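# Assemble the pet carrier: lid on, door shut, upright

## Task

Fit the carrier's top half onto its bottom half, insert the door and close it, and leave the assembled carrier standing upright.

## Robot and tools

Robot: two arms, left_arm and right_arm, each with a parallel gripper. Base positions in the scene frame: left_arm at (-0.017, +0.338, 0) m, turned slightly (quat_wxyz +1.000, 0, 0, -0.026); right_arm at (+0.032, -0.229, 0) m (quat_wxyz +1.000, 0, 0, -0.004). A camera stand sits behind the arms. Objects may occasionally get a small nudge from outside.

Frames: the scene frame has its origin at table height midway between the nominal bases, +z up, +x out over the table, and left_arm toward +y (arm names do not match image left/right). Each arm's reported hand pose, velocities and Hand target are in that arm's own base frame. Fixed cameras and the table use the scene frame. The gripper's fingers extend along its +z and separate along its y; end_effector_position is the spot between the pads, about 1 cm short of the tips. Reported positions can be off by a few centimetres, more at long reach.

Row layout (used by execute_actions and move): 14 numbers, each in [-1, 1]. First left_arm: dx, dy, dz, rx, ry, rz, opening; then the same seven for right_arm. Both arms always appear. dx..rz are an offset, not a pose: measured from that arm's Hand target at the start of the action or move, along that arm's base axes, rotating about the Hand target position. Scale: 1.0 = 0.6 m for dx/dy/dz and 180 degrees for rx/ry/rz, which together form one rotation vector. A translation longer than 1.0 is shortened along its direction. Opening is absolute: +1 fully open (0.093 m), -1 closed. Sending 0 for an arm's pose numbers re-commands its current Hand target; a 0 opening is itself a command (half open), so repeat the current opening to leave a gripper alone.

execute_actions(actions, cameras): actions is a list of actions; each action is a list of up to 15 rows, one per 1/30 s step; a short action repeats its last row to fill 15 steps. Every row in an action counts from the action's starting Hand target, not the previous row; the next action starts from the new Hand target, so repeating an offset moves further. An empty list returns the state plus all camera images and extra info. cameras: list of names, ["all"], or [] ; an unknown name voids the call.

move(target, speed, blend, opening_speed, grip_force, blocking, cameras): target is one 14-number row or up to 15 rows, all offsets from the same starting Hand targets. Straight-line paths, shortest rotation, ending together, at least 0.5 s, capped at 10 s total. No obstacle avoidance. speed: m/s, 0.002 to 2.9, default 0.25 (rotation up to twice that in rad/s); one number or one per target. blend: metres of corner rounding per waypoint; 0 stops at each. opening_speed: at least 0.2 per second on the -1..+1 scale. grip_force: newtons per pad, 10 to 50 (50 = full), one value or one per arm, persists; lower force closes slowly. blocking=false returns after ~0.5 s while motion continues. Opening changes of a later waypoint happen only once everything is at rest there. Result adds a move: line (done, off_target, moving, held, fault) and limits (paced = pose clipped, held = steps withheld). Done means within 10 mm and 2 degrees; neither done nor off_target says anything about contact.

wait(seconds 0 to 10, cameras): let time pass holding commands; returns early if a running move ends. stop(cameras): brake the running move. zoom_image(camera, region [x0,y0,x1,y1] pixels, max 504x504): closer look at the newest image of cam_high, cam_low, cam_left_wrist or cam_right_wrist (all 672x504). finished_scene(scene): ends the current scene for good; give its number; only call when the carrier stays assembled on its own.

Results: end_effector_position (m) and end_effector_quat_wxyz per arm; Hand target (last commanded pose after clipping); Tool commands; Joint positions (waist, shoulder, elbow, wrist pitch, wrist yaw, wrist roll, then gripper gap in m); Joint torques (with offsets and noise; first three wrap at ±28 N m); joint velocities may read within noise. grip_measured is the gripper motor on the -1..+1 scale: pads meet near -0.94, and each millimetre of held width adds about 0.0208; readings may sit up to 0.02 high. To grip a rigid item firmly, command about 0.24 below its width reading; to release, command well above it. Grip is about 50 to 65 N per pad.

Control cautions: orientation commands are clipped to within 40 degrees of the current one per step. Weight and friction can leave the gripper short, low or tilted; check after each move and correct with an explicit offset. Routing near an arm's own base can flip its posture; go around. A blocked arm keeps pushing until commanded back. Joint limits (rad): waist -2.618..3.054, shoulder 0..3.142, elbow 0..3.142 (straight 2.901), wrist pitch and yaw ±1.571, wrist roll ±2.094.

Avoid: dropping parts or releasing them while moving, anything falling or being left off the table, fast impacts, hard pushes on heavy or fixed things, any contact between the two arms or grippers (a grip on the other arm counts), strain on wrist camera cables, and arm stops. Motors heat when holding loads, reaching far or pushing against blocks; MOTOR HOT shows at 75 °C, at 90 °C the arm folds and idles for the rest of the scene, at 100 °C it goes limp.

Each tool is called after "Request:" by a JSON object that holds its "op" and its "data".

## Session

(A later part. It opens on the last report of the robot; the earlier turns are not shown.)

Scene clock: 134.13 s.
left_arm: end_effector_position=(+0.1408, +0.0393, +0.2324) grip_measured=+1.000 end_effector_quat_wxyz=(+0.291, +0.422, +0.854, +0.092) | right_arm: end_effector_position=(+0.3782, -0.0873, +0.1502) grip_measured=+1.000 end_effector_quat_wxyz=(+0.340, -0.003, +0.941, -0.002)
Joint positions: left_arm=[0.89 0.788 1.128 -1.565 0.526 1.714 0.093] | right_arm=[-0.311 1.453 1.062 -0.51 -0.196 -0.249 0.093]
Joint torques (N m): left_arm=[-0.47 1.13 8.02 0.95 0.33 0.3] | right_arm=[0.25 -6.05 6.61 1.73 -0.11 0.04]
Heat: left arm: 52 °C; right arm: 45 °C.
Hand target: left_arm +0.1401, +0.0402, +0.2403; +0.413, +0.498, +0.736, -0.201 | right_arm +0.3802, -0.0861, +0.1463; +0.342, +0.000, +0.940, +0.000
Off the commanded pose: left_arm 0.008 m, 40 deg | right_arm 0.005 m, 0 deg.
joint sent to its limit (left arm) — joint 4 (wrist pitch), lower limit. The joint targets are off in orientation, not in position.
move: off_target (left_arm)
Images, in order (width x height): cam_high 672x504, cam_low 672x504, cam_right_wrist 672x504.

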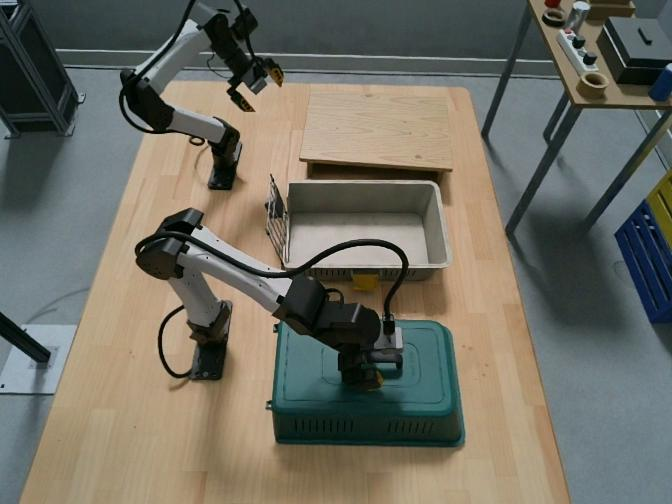

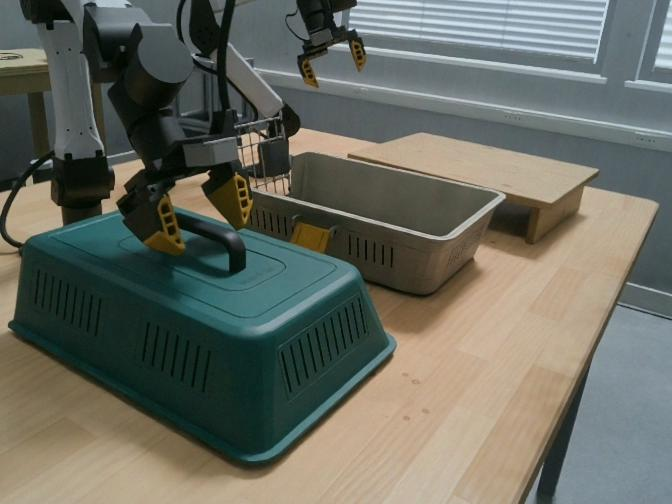

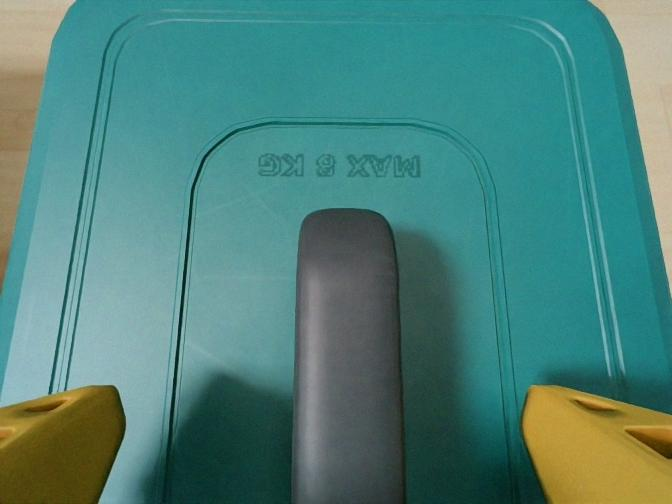

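Request:
{"op": "move", "data": {"target": [0,0,0,0,0,0,1,-0.003,-0.003,-0.03,0,0,0,1], "cameras": ["cam_low","cam_right_wrist"], "speed": 0.06}}

Request:
{"op": "zoom_image", "data": {"camera": "cam_low", "region": [90, 140, 310, 300]}}

Scene clock: 136.60 s.
left_arm: end_effector_position=(+0.1408, +0.0393, +0.2324) grip_measured=+1.000 end_effector_quat_wxyz=(+0.291, +0.422, +0.854, +0.092) | right_arm: end_effector_position=(+0.3767, -0.0869, +0.1328) grip_measured=+1.000 end_effector_quat_wxyz=(+0.340, -0.003, +0.941, -0.002)
Joint positions: left_arm=[0.89 0.788 1.128 -1.565 0.526 1.714 0.093] | right_arm=[-0.311 1.46 0.998 -0.44 -0.196 -0.249 0.093]
Joint torques (N m): left_arm=[-0.46 1.16 7.83 0.92 0.32 0.31] | right_arm=[-0.43 -5.68 6.57 1.77 -0.16 -0.02]
Heat: left arm: 53 °C; right arm: 45 °C.
Hand target: left_arm +0.1401, +0.0402, +0.2403; +0.413, +0.498, +0.736, -0.201 | right_arm +0.3785, -0.0879, +0.1285; +0.342, +0.000, +0.940, -0.001
Off the commanded pose: left_arm 0.008 m, 40 deg | right_arm 0.005 m, 0 deg.
joint sent to its limit (left arm) — joint 4 (wrist pitch), lower limit. The joint targets are off in orientation, not in position.
move: off_target (left_arm)
Images, in order (width x height): cam_low 672x504, cam_right_wrist 672x504.

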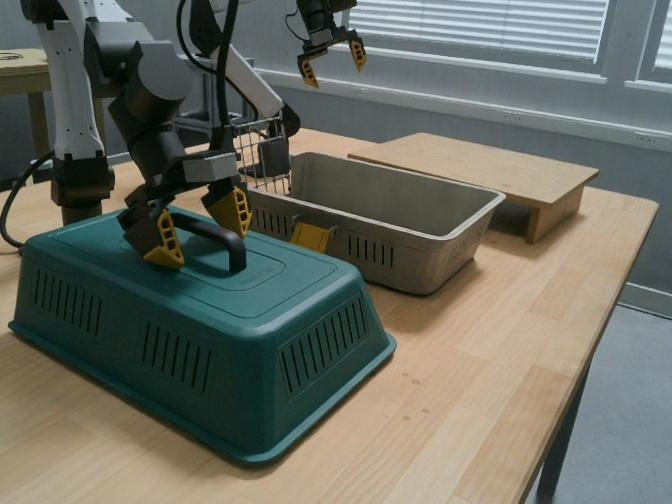

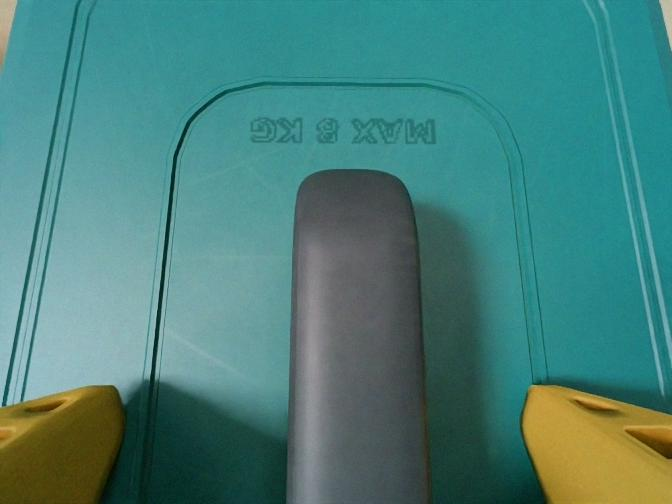

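Scaled by 2.291 from the camera's 672x504 image, which has a finer 960x720 frame.

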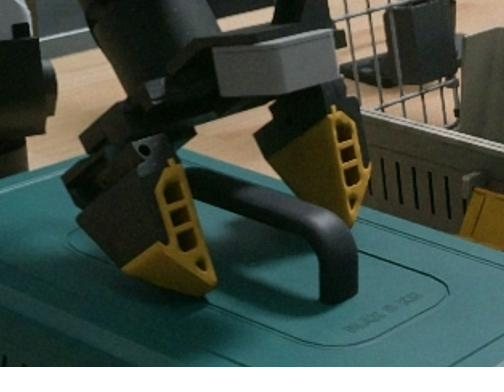

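Request:
{"op": "move", "data": {"target": [0,0,0,0,0,0,1,0.004,-0.008,-0.004,0,0,0,1], "cameras": [], "speed": 0.06}}

Request:
{"op": "move", "data": {"target": [0,0,0,0,0,0,1,0,0,0,0,0,0,-1], "cameras": ["cam_low","cam_right_wrist","cam_high"], "opening_speed": 0.6}}

Scene clock: 141.17 s.
left_arm: end_effector_position=(+0.1408, +0.0393, +0.2324) grip_measured=+1.000 end_effector_quat_wxyz=(+0.291, +0.422, +0.854, +0.092) | right_arm: end_effector_position=(+0.3803, -0.0900, +0.1325) grip_measured=+1.000 end_effector_quat_wxyz=(+0.346, -0.001, +0.938, -0.001)
Joint positions: left_arm=[0.89 0.788 1.128 -1.565 0.526 1.714 0.093] | right_arm=[-0.319 1.47 0.998 -0.418 -0.203 -0.249 0.093]
Joint torques (N m): left_arm=[-0.29 0.9 7.84 0.91 0.33 0.32] | right_arm=[-0.99 -5.14 7.12 1.67 -0.17 -0.11]
Heat: left arm: 53 °C; right arm: 45 °C.
Hand target: left_arm +0.1401, +0.0402, +0.2403; +0.413, +0.498, +0.736, -0.201 | right_arm +0.3808, -0.0928, +0.1259; +0.342, +0.000, +0.940, -0.001
Off the commanded pose: left_arm 0.008 m, 40 deg | right_arm 0.007 m, 0 deg.
joint sent to its limit (left arm) — joint 4 (wrist pitch), lower limit. The joint targets are off in orientation, not in position.
move: off_target (left_arm)
No camera images: "cameras" was empty.

Scene clock: 144.70 s.
left_arm: end_effector_position=(+0.1408, +0.0393, +0.2324) grip_measured=+1.000 end_effector_quat_wxyz=(+0.291, +0.422, +0.854, +0.092) | right_arm: end_effector_position=(+0.3822, -0.0929, +0.1327) grip_measured=-0.610 end_effector_quat_wxyz=(+0.349, +0.002, +0.937, -0.003)
Joint positions: left_arm=[0.89 0.788 1.128 -1.565 0.526 1.714 0.093] | right_arm=[-0.325 1.475 0.998 -0.405 -0.204 -0.249 0.016]
Joint torques (N m): left_arm=[-0.43 1.05 7.8 0.93 0.32 0.32] | right_arm=[-0.44 -5.61 7.17 1.56 -0.16 -0.11]
Heat: left arm: 53 °C; right arm: 44 °C.
Hand target: left_arm +0.1401, +0.0402, +0.2403; +0.413, +0.498, +0.736, -0.201 | right_arm +0.3810, -0.0927, +0.1261; +0.342, +0.000, +0.940, +0.000
Off the commanded pose: left_arm 0.008 m, 40 deg | right_arm 0.007 m, 1 deg.
joint sent to its limit (left arm) — joint 4 (wrist pitch), lower limit. The joint targets are off in orientation, not in position.
move: off_target (left_arm)
Images, in order (width x height): cam_high 672x504, cam_low 672x504, cam_right_wrist 672x504.

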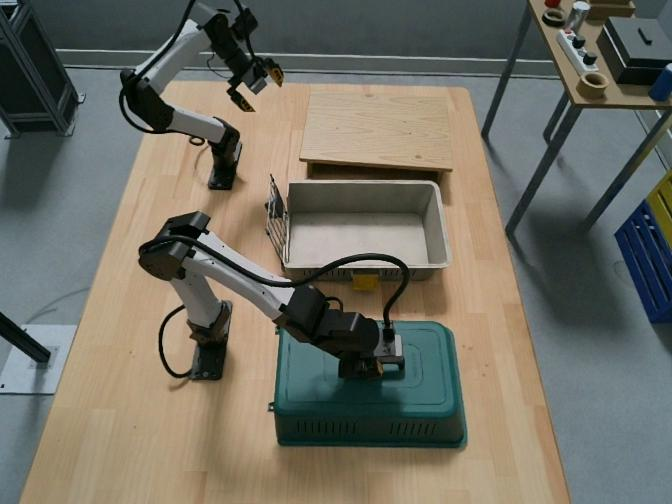

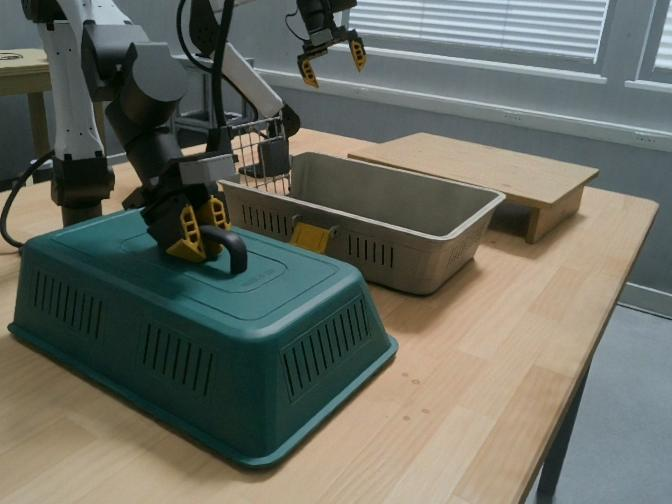

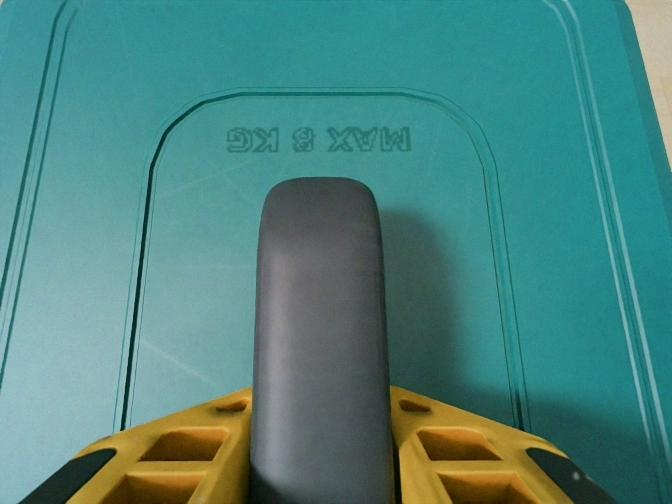

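Request:
{"op": "move", "data": {"target": [0,0,0,0,0,0,1,0,0,0.08,0,0,0,-1], "cameras": ["cam_low","cam_right_wrist","cam_high"], "speed": 0.1}}

Scene clock: 147.97 s.
left_arm: end_effector_position=(+0.1408, +0.0393, +0.2324) grip_measured=+1.000 end_effector_quat_wxyz=(+0.291, +0.422, +0.854, +0.092) | right_arm: end_effector_position=(+0.3700, -0.0892, +0.1459) grip_measured=-0.616 end_effector_quat_wxyz=(+0.307, +0.005, +0.952, +0.009)
Joint positions: left_arm=[0.89 0.788 1.128 -1.565 0.526 1.714 0.093] | right_arm=[-0.325 1.475 1.106 -0.605 -0.201 -0.252 0.016]
Joint torques (N m): left_arm=[-0.35 1.13 7.94 0.92 0.35 0.32] | right_arm=[-0.42 -8.96 12.41 1.46 -0.2 -0.1]
Heat: left arm: 53 °C; right arm: 45 °C.
Hand target: left_arm +0.1401, +0.0402, +0.2403; +0.413, +0.498, +0.736, -0.201 | right_arm +0.3809, -0.0927, +0.1740; +0.342, +0.000, +0.940, +0.000
Off the commanded pose: left_arm 0.008 m, 40 deg | right_arm 0.030 m, 4 deg.
joint sent to its limit (left arm) — joint 4 (wrist pitch), lower limit. The joint targets are off in orientation, not in position.
move: off_target (left_arm, right_arm)
Images, in order (width x height): cam_high 672x504, cam_low 672x504, cam_right_wrist 672x504.

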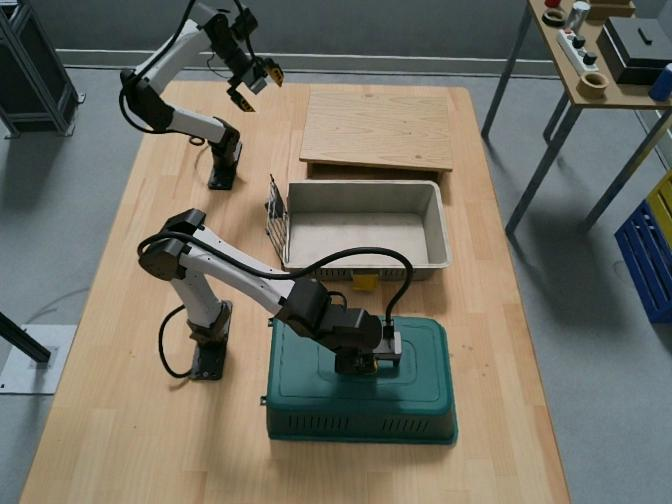

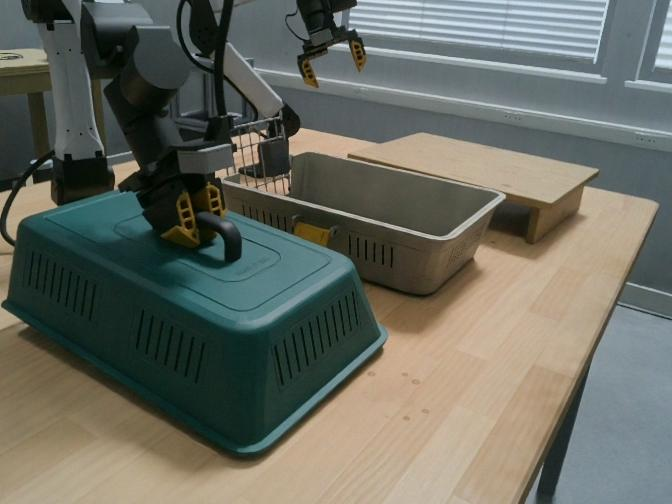

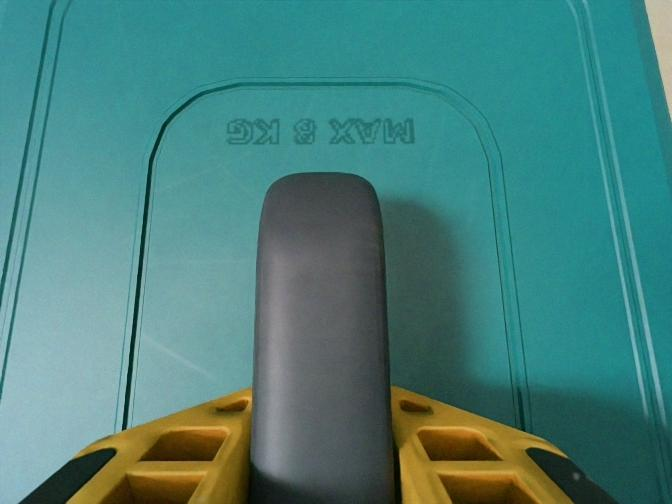

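Request:
{"op": "move", "data": {"target": [0,0,0,0,0,0,1,0.0,0,0.25,0,0.0,0,-1], "cameras": ["cam_low","cam_right_wrist","cam_high"], "speed": 0.1}}

Scene clock: 152.37 s.
left_arm: end_effector_position=(+0.1408, +0.0393, +0.2324) grip_measured=+1.000 end_effector_quat_wxyz=(+0.291, +0.422, +0.854, +0.092) | right_arm: end_effector_position=(+0.3704, -0.0896, +0.2976) grip_measured=-0.616 end_effector_quat_wxyz=(+0.297, +0.007, +0.955, +0.012)
Joint positions: left_arm=[0.89 0.788 1.128 -1.565 0.526 1.714 0.093] | right_arm=[-0.325 1.603 1.864 -1.258 -0.2 -0.252 0.016]
Joint torques (N m): left_arm=[-0.4 1.06 7.83 0.92 0.31 0.31] | right_arm=[-0.47 -8.18 11.58 1.76 -0.21 -0.09]
Heat: left arm: 53 °C; right arm: 45 °C.
Hand target: left_arm +0.1401, +0.0402, +0.2403; +0.413, +0.498, +0.736, -0.201 | right_arm +0.3809, -0.0927, +0.3240; +0.342, +0.000, +0.940, +0.000
Off the commanded pose: left_arm 0.008 m, 40 deg | right_arm 0.029 m, 6 deg.
joint sent to its limit (left arm) — joint 4 (wrist pitch), lower limit. The joint targets are off in orientation, not in position.
move: off_target (left_arm, right_arm)
Images, in order (width x height): cam_high 672x504, cam_low 672x504, cam_right_wrist 672x504.

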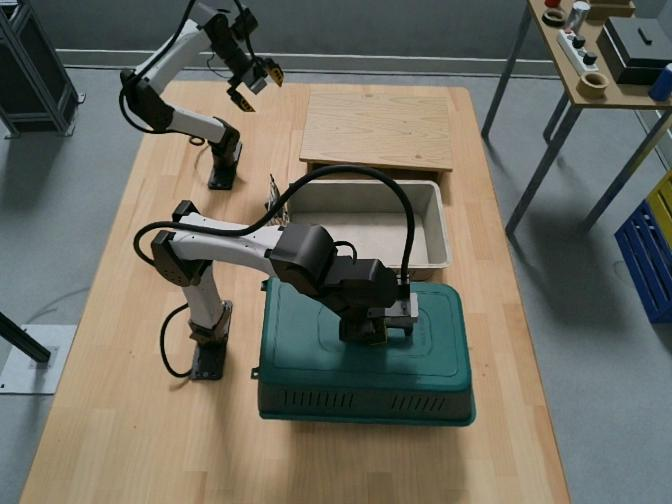

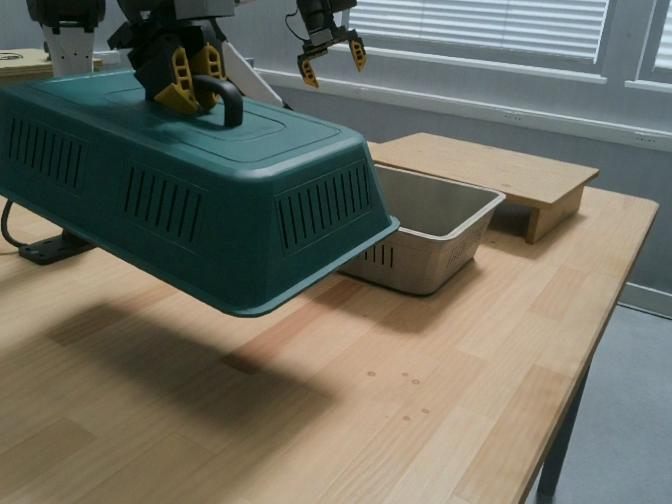

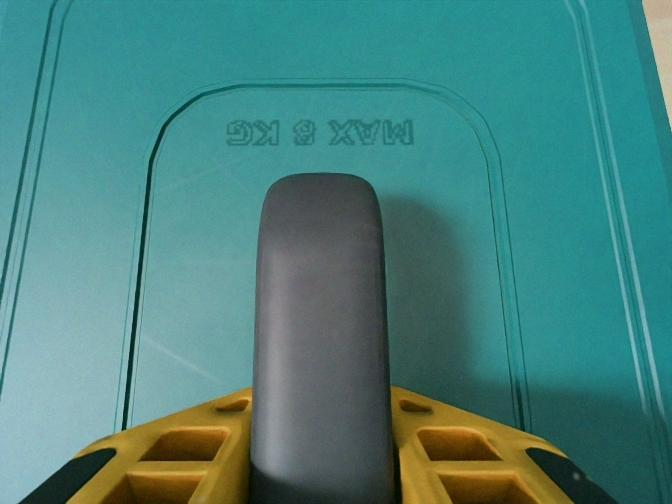

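Request:
{"op": "move", "data": {"target": [[0,0,0,0,0,0,1,0.06,0,0.09,0,-0.033,0,-1],[0,0,0,0,0,0,1,0.06,0.5,0.09,0,-0.033,0,-1]], "cameras": ["all"], "speed": 0.12, "blend": [0.02,0]}}

Scene clock: 166.43 s.
left_arm: end_effector_position=(+0.1408, +0.0393, +0.2324) grip_measured=+1.000 end_effector_quat_wxyz=(+0.291, +0.422, +0.854, +0.092) | right_arm: end_effector_position=(+0.4115, +0.2108, +0.3522) grip_measured=-0.616 end_effector_quat_wxyz=(+0.366, -0.024, +0.930, -0.005)
Joint positions: left_arm=[0.89 0.788 1.128 -1.565 0.526 1.714 0.093] | right_arm=[0.614 2.15 2.824 -1.592 0.397 0.426 0.016]
Joint torques (N m): left_arm=[-0.43 1.07 7.77 0.91 0.33 0.29] | right_arm=[-0.46 -11.85 9.42 1.82 0.54 0.05]
Heat: left arm: 53 °C; right arm: 47 °C.
Hand target: left_arm +0.1401, +0.0402, +0.2403; +0.413, +0.498, +0.736, -0.201 | right_arm +0.4169, +0.2073, +0.3779; +0.390, +0.000, +0.921, -0.001
Off the commanded pose: left_arm 0.008 m, 40 deg | right_arm 0.027 m, 4 deg.
elbow stopped short (right arm): the move would have taken joint 3 (elbow) straighter than the controller allows.
joint read past its limit (right arm) — joint 4 (wrist pitch), lower limit.
joint sent to its limit (left arm) — joint 4 (wrist pitch), lower limit. The joint targets are off in orientation, not in position.
move: off_target (left_arm, right_arm)

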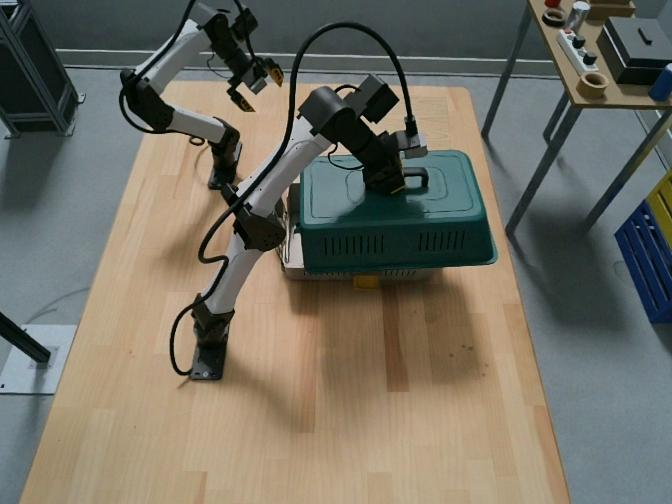

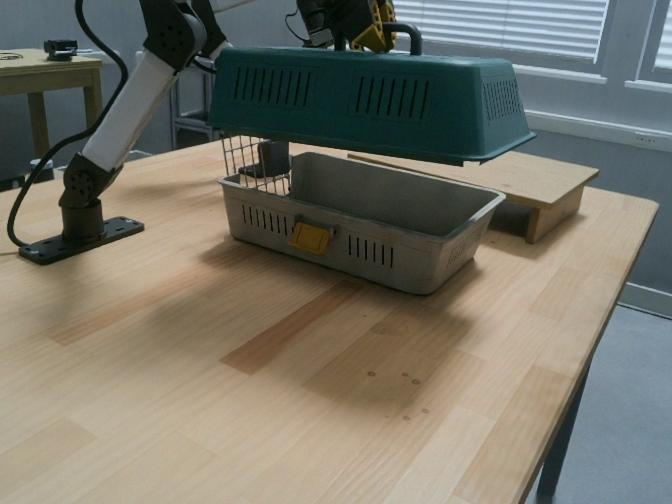

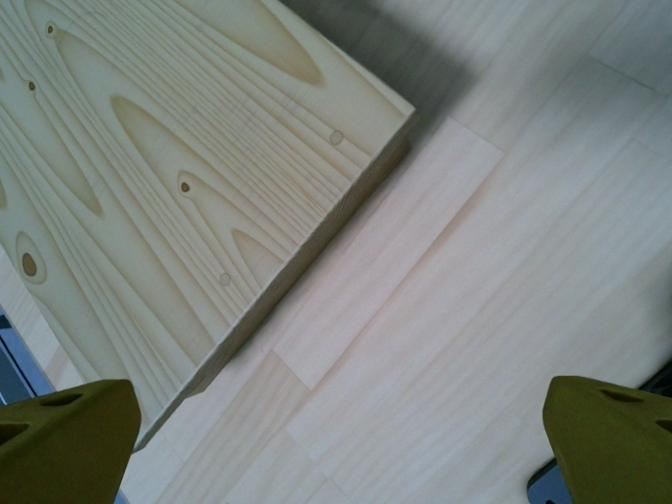

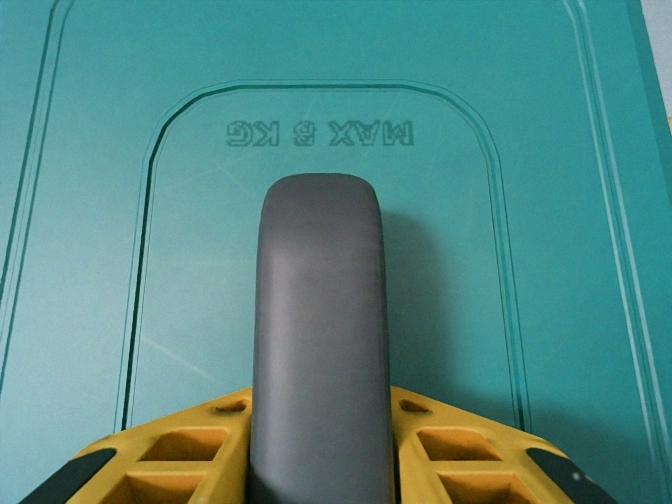

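Request:
{"op": "move", "data": {"target": [0.033,-0.2,0.2,0.095,0.104,0.088,1,0,0,0,0,0,0,-1], "cameras": ["all"]}}

Request:
{"op": "zoom_image", "data": {"camera": "cam_high", "region": [240, 140, 510, 300]}}

Request:
{"op": "zoom_image", "data": {"camera": "cam_low", "region": [190, 20, 550, 300]}}

Scene clock: 174.03 s.
left_arm: end_effector_position=(+0.1593, -0.0808, +0.3535) grip_measured=+1.000 end_effector_quat_wxyz=(+0.353, +0.377, +0.853, -0.071) | right_arm: end_effector_position=(+0.4115, +0.2108, +0.3522) grip_measured=-0.616 end_effector_quat_wxyz=(+0.366, -0.024, +0.930, -0.005)
Joint positions: left_arm=[-0.228 0.974 1.67 -1.569 0.256 0.511 0.093] | right_arm=[0.614 2.15 2.824 -1.592 0.397 0.426 0.016]
Joint torques (N m): left_arm=[-0.43 0.8 6.78 1.63 0.03 0.01] | right_arm=[-0.43 -11.81 9.43 1.81 0.53 0.05]
Heat: left arm: 53 °C; right arm: 48 °C.
Hand target: left_arm +0.1599, -0.0798, +0.3603; +0.235, +0.409, +0.875, -0.110 | right_arm +0.4169, +0.2074, +0.3779; +0.390, +0.000, +0.921, +0.000
Off the commanded pose: left_arm 0.007 m, 15 deg | right_arm 0.027 m, 4 deg.
elbow stopped short (right arm): the move would have taken joint 3 (elbow) straighter than the controller allows.
joint read past its limit (right arm) — joint 4 (wrist pitch), lower limit.
joint sent to its limit (left arm) — joint 4 (wrist pitch), lower limit. The joint targets are off in orientation, not in position.
move: off_target (left_arm, right_arm)

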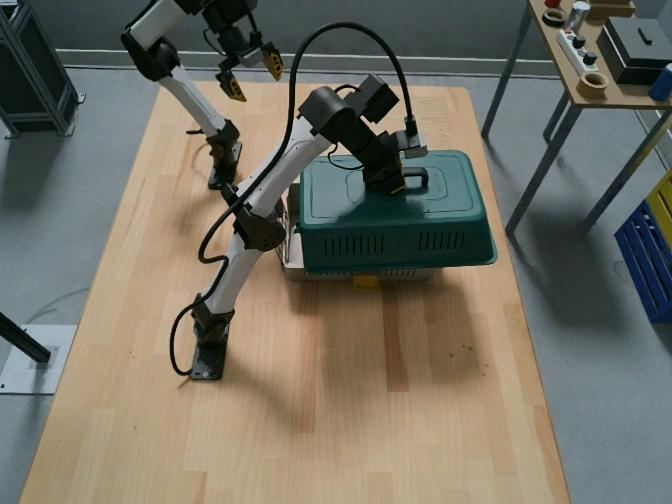

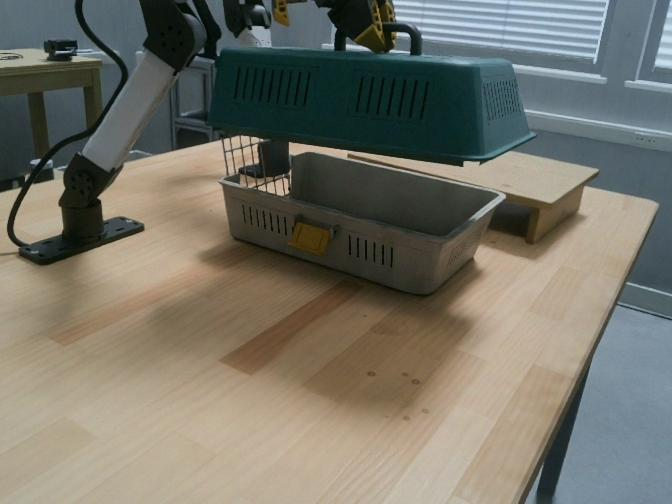

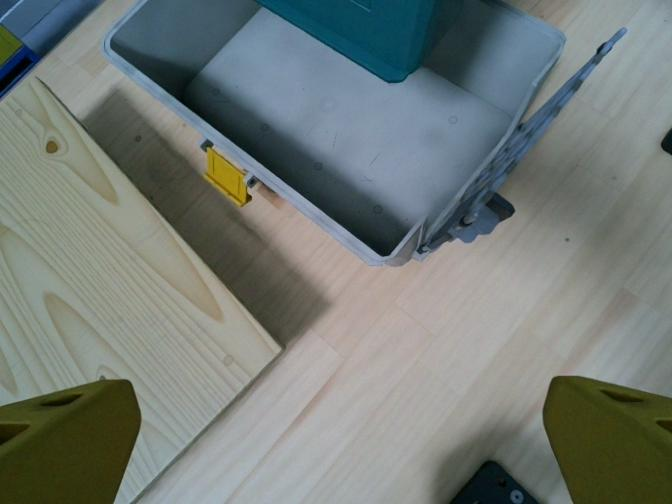

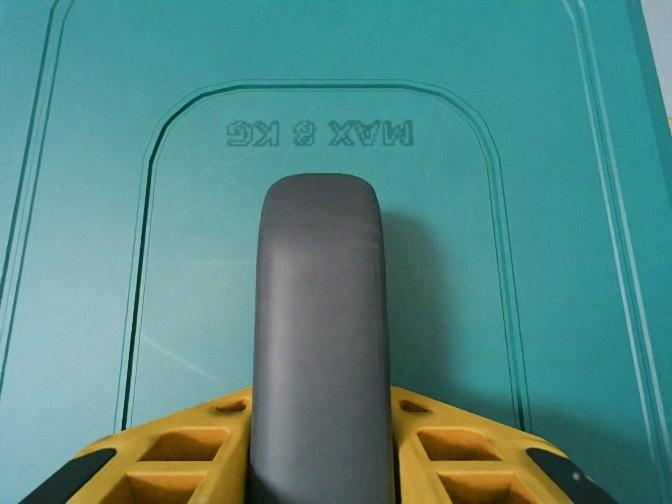

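Scaled by 1.867 from the camera's 672x504 image, which has a finer 960x720 frame.

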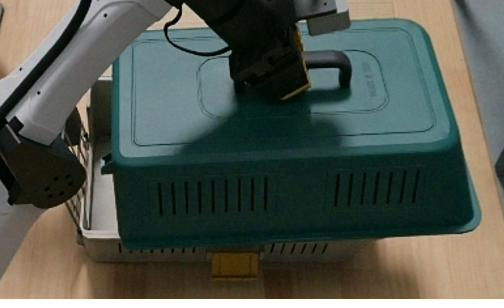

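Scaled by 1.400 from the camera's 672x504 image, which has a finer 960x720 frame.

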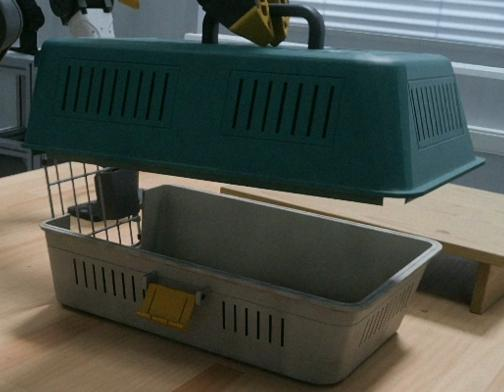

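Request:
{"op": "move", "data": {"target": [0,0,0,0,0,0,1,-0.08,0.115,-0.07,0.007,-0.01,-0.015,-1], "cameras": ["all"], "speed": 0.1}}

Request:
{"op": "zoom_image", "data": {"camera": "cam_high", "region": [240, 140, 510, 300]}}

Request:
{"op": "zoom_image", "data": {"camera": "cam_low", "region": [190, 20, 550, 300]}}

Request:
{"op": "zoom_image", "data": {"camera": "cam_left_wrist", "region": [350, 0, 650, 280]}}

Scene clock: 187.43 s.
left_arm: end_effector_position=(+0.1593, -0.0807, +0.3535) grip_measured=+1.000 end_effector_quat_wxyz=(+0.353, +0.377, +0.853, -0.071) | right_arm: end_effector_position=(+0.3651, +0.2820, +0.2989) grip_measured=-0.616 end_effector_quat_wxyz=(+0.354, +0.000, +0.935, -0.029)
Joint positions: left_arm=[-0.228 0.974 1.67 -1.569 0.256 0.511 0.093] | right_arm=[0.854 2.064 2.433 -1.456 0.564 0.71 0.016]
Joint torques (N m): left_arm=[-0.43 0.9 6.79 1.65 0.04 -0.02] | right_arm=[-0.27 -17.18 6.54 1.69 0.79 0.04]
Heat: left arm: 55 °C; right arm: 48 °C.
Hand target: left_arm +0.1599, -0.0798, +0.3603; +0.235, +0.409, +0.875, -0.110 | right_arm +0.3689, +0.2762, +0.3360; +0.405, +0.026, +0.914, +0.000
Off the commanded pose: left_arm 0.007 m, 15 deg | right_arm 0.038 m, 8 deg.
joint sent to its limit (left arm) — joint 4 (wrist pitch), lower limit. The joint targets are off in orientation, not in position.
move: off_target (left_arm, right_arm)

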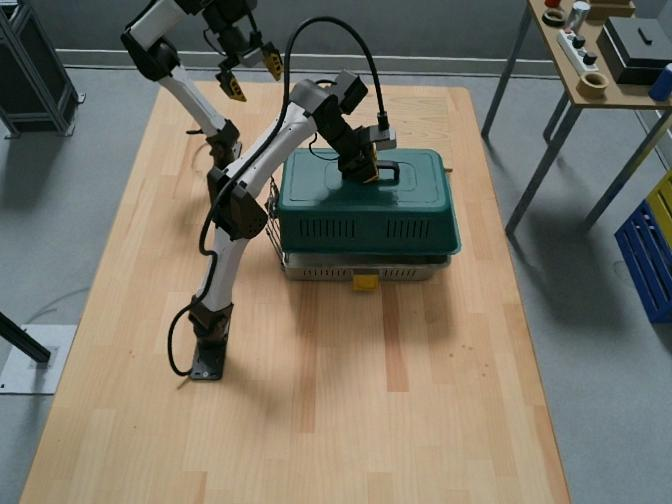

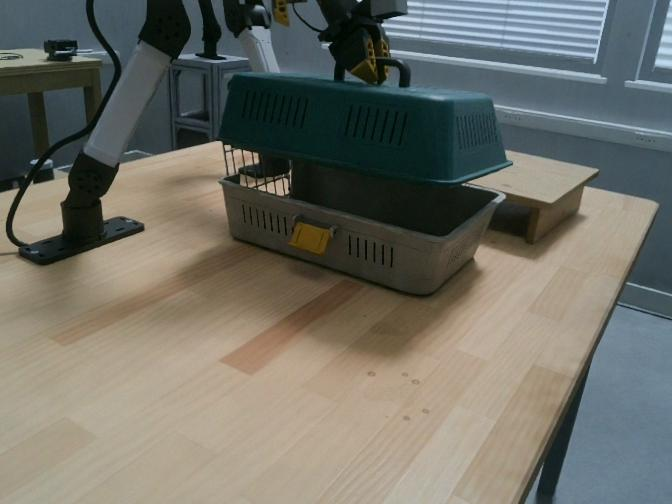

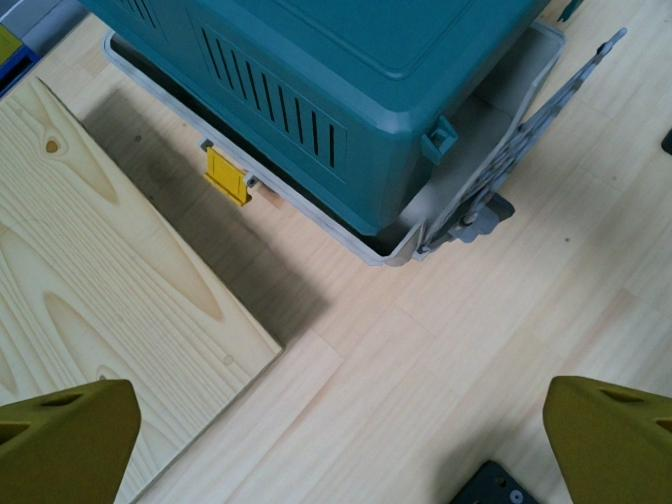

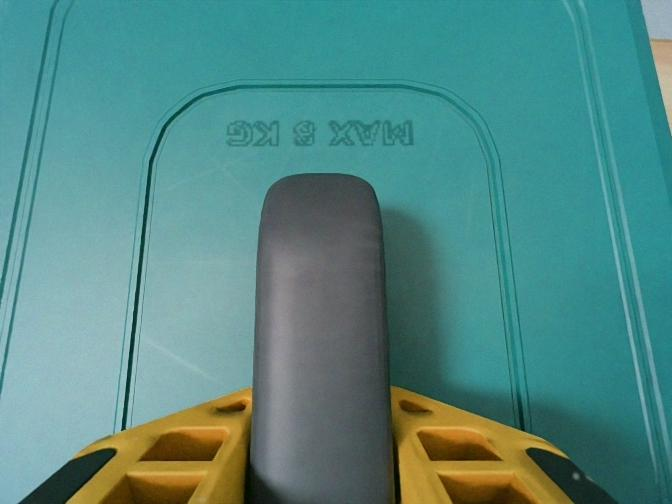

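Scaled by 1.867 from the camera's 672x504 image, which has a finer 960x720 frame.

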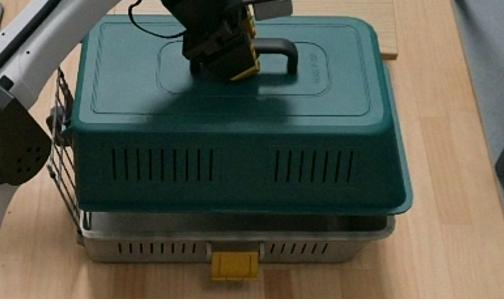

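Scaled by 1.400 from the camera's 672x504 image, which has a finer 960x720 frame.

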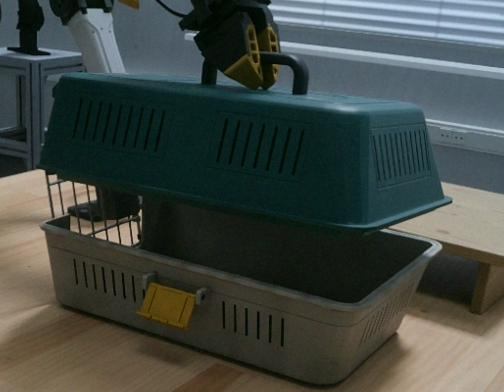

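Scaled by 1.680 from the camera's 672x504 image, which has a finer 960x720 frame.

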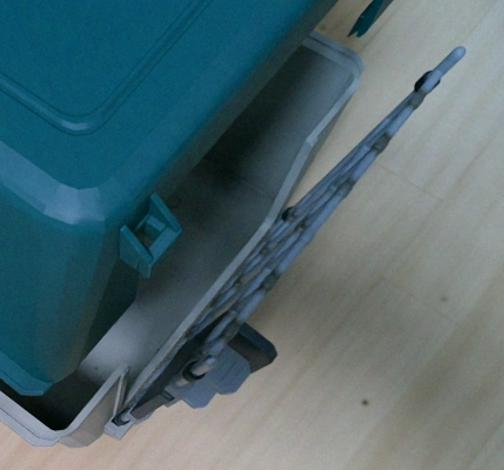

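Request:
{"op": "move", "data": {"target": [0,0,0,0,0,0,1,-0.07,0.003,0,0.017,0.004,0.004,-1], "cameras": ["all"], "speed": 0.08}}

Request:
{"op": "zoom_image", "data": {"camera": "cam_high", "region": [240, 140, 510, 300]}}

Request:
{"op": "zoom_image", "data": {"camera": "cam_left_wrist", "region": [350, 0, 650, 280]}}

Request:
{"op": "zoom_image", "data": {"camera": "cam_low", "region": [190, 60, 340, 220]}}

Scene clock: 226.90 s.
left_arm: end_effector_position=(+0.1593, -0.0807, +0.3535) grip_measured=+1.000 end_effector_quat_wxyz=(+0.353, +0.377, +0.853, -0.071) | right_arm: end_effector_position=(+0.3248, +0.2808, +0.3056) grip_measured=-0.616 end_effector_quat_wxyz=(+0.356, +0.006, +0.934, -0.006)
Joint positions: left_arm=[-0.228 0.974 1.67 -1.569 0.256 0.511 0.093] | right_arm=[0.927 1.905 2.226 -1.413 0.572 0.796 0.016]
Joint torques (N m): left_arm=[-0.36 0.75 6.71 1.67 0.05 0] | right_arm=[0.21 -14.98 6.65 1.62 0.72 0.11]
Heat: left arm: 56 °C; right arm: 50 °C.
Hand target: left_arm +0.1599, -0.0798, +0.3603; +0.235, +0.409, +0.875, -0.110 | right_arm +0.3269, +0.2781, +0.3359; +0.398, +0.031, +0.916, +0.027
Off the commanded pose: left_arm 0.007 m, 15 deg | right_arm 0.031 m, 7 deg.
joint sent to its limit (left arm) — joint 4 (wrist pitch), lower limit. The joint targets are off in orientation, not in position.
move: off_target (left_arm, right_arm)

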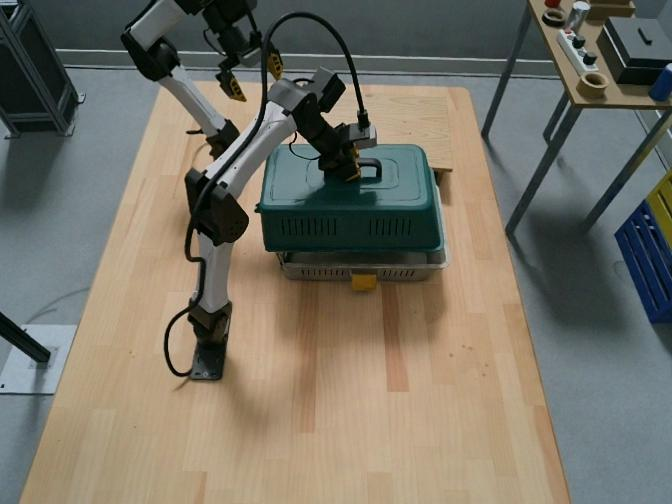

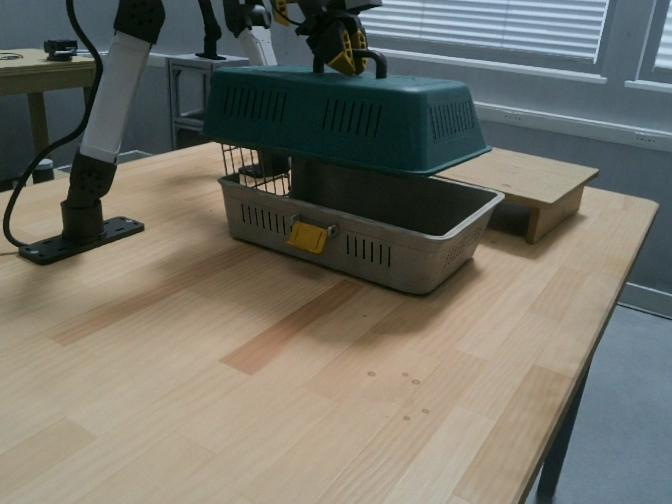

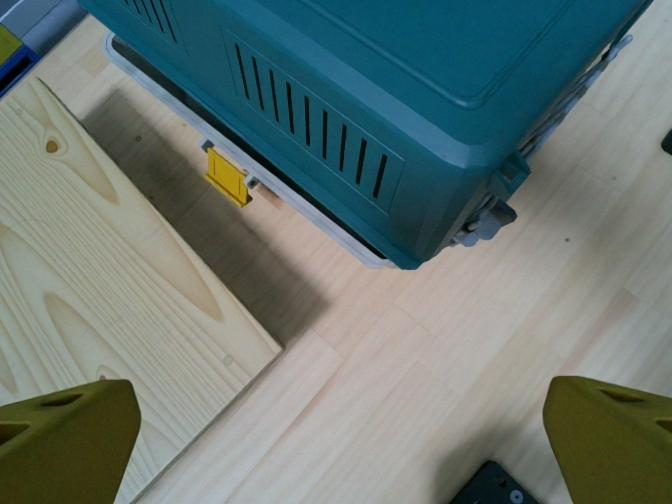

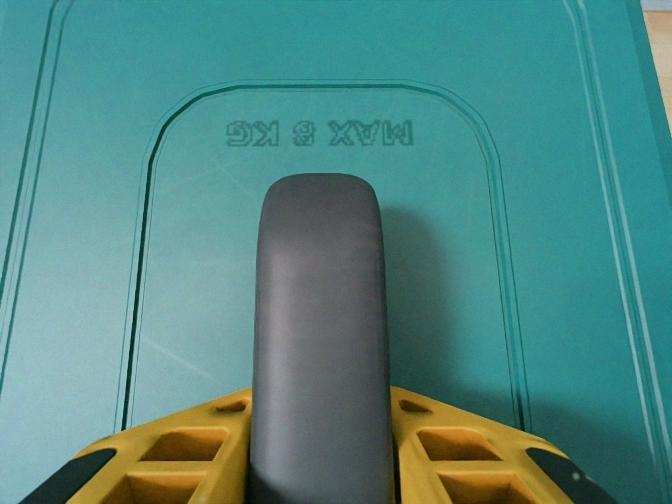

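Scaled by 1.867 from the camera's 672x504 image, which has a finer 960x720 frame.

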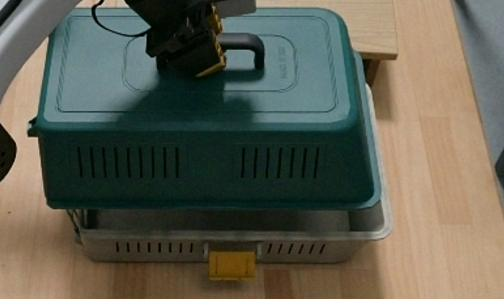

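Scaled by 1.680 from the camera's 672x504 image, which has a finer 960x720 frame.

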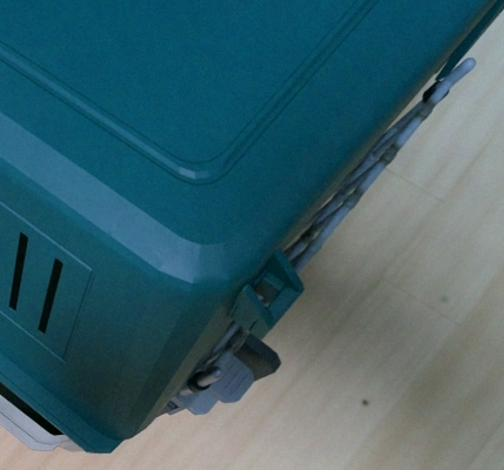

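Scaled by 3.150 from the camera's 672x504 image, which has a finer 960x720 frame.

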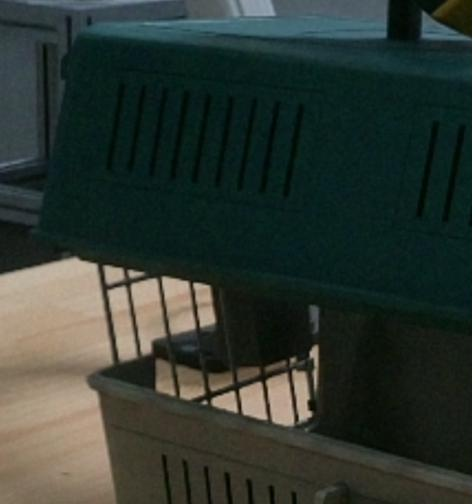

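Request:
{"op": "zoom_image", "data": {"camera": "cam_left_wrist", "region": [440, 140, 540, 260]}}

Request:
{"op": "zoom_image", "data": {"camera": "cam_left_wrist", "region": [560, 10, 660, 110]}}

Scaled by 4.200 from the camera's 672x504 image, which has a finer 960x720 frame.

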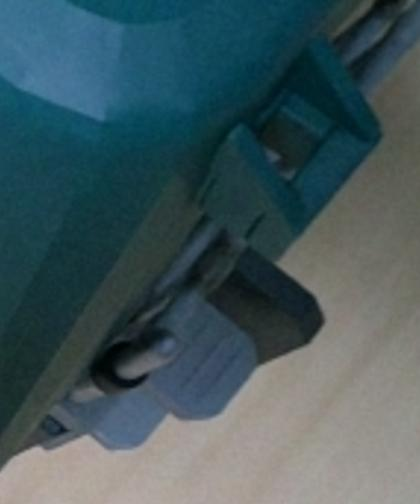

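Scaled by 5.040 from the camera's 672x504 image, which has a finer 960x720 frame.

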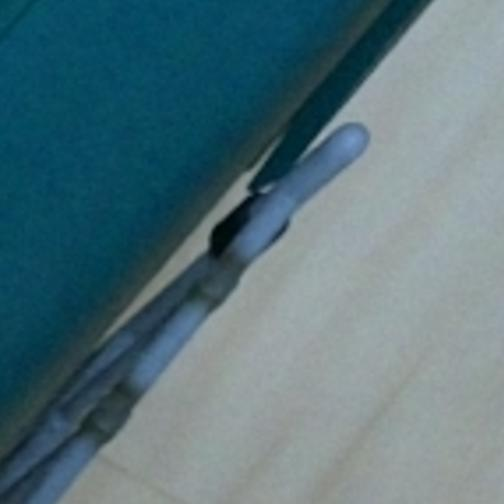

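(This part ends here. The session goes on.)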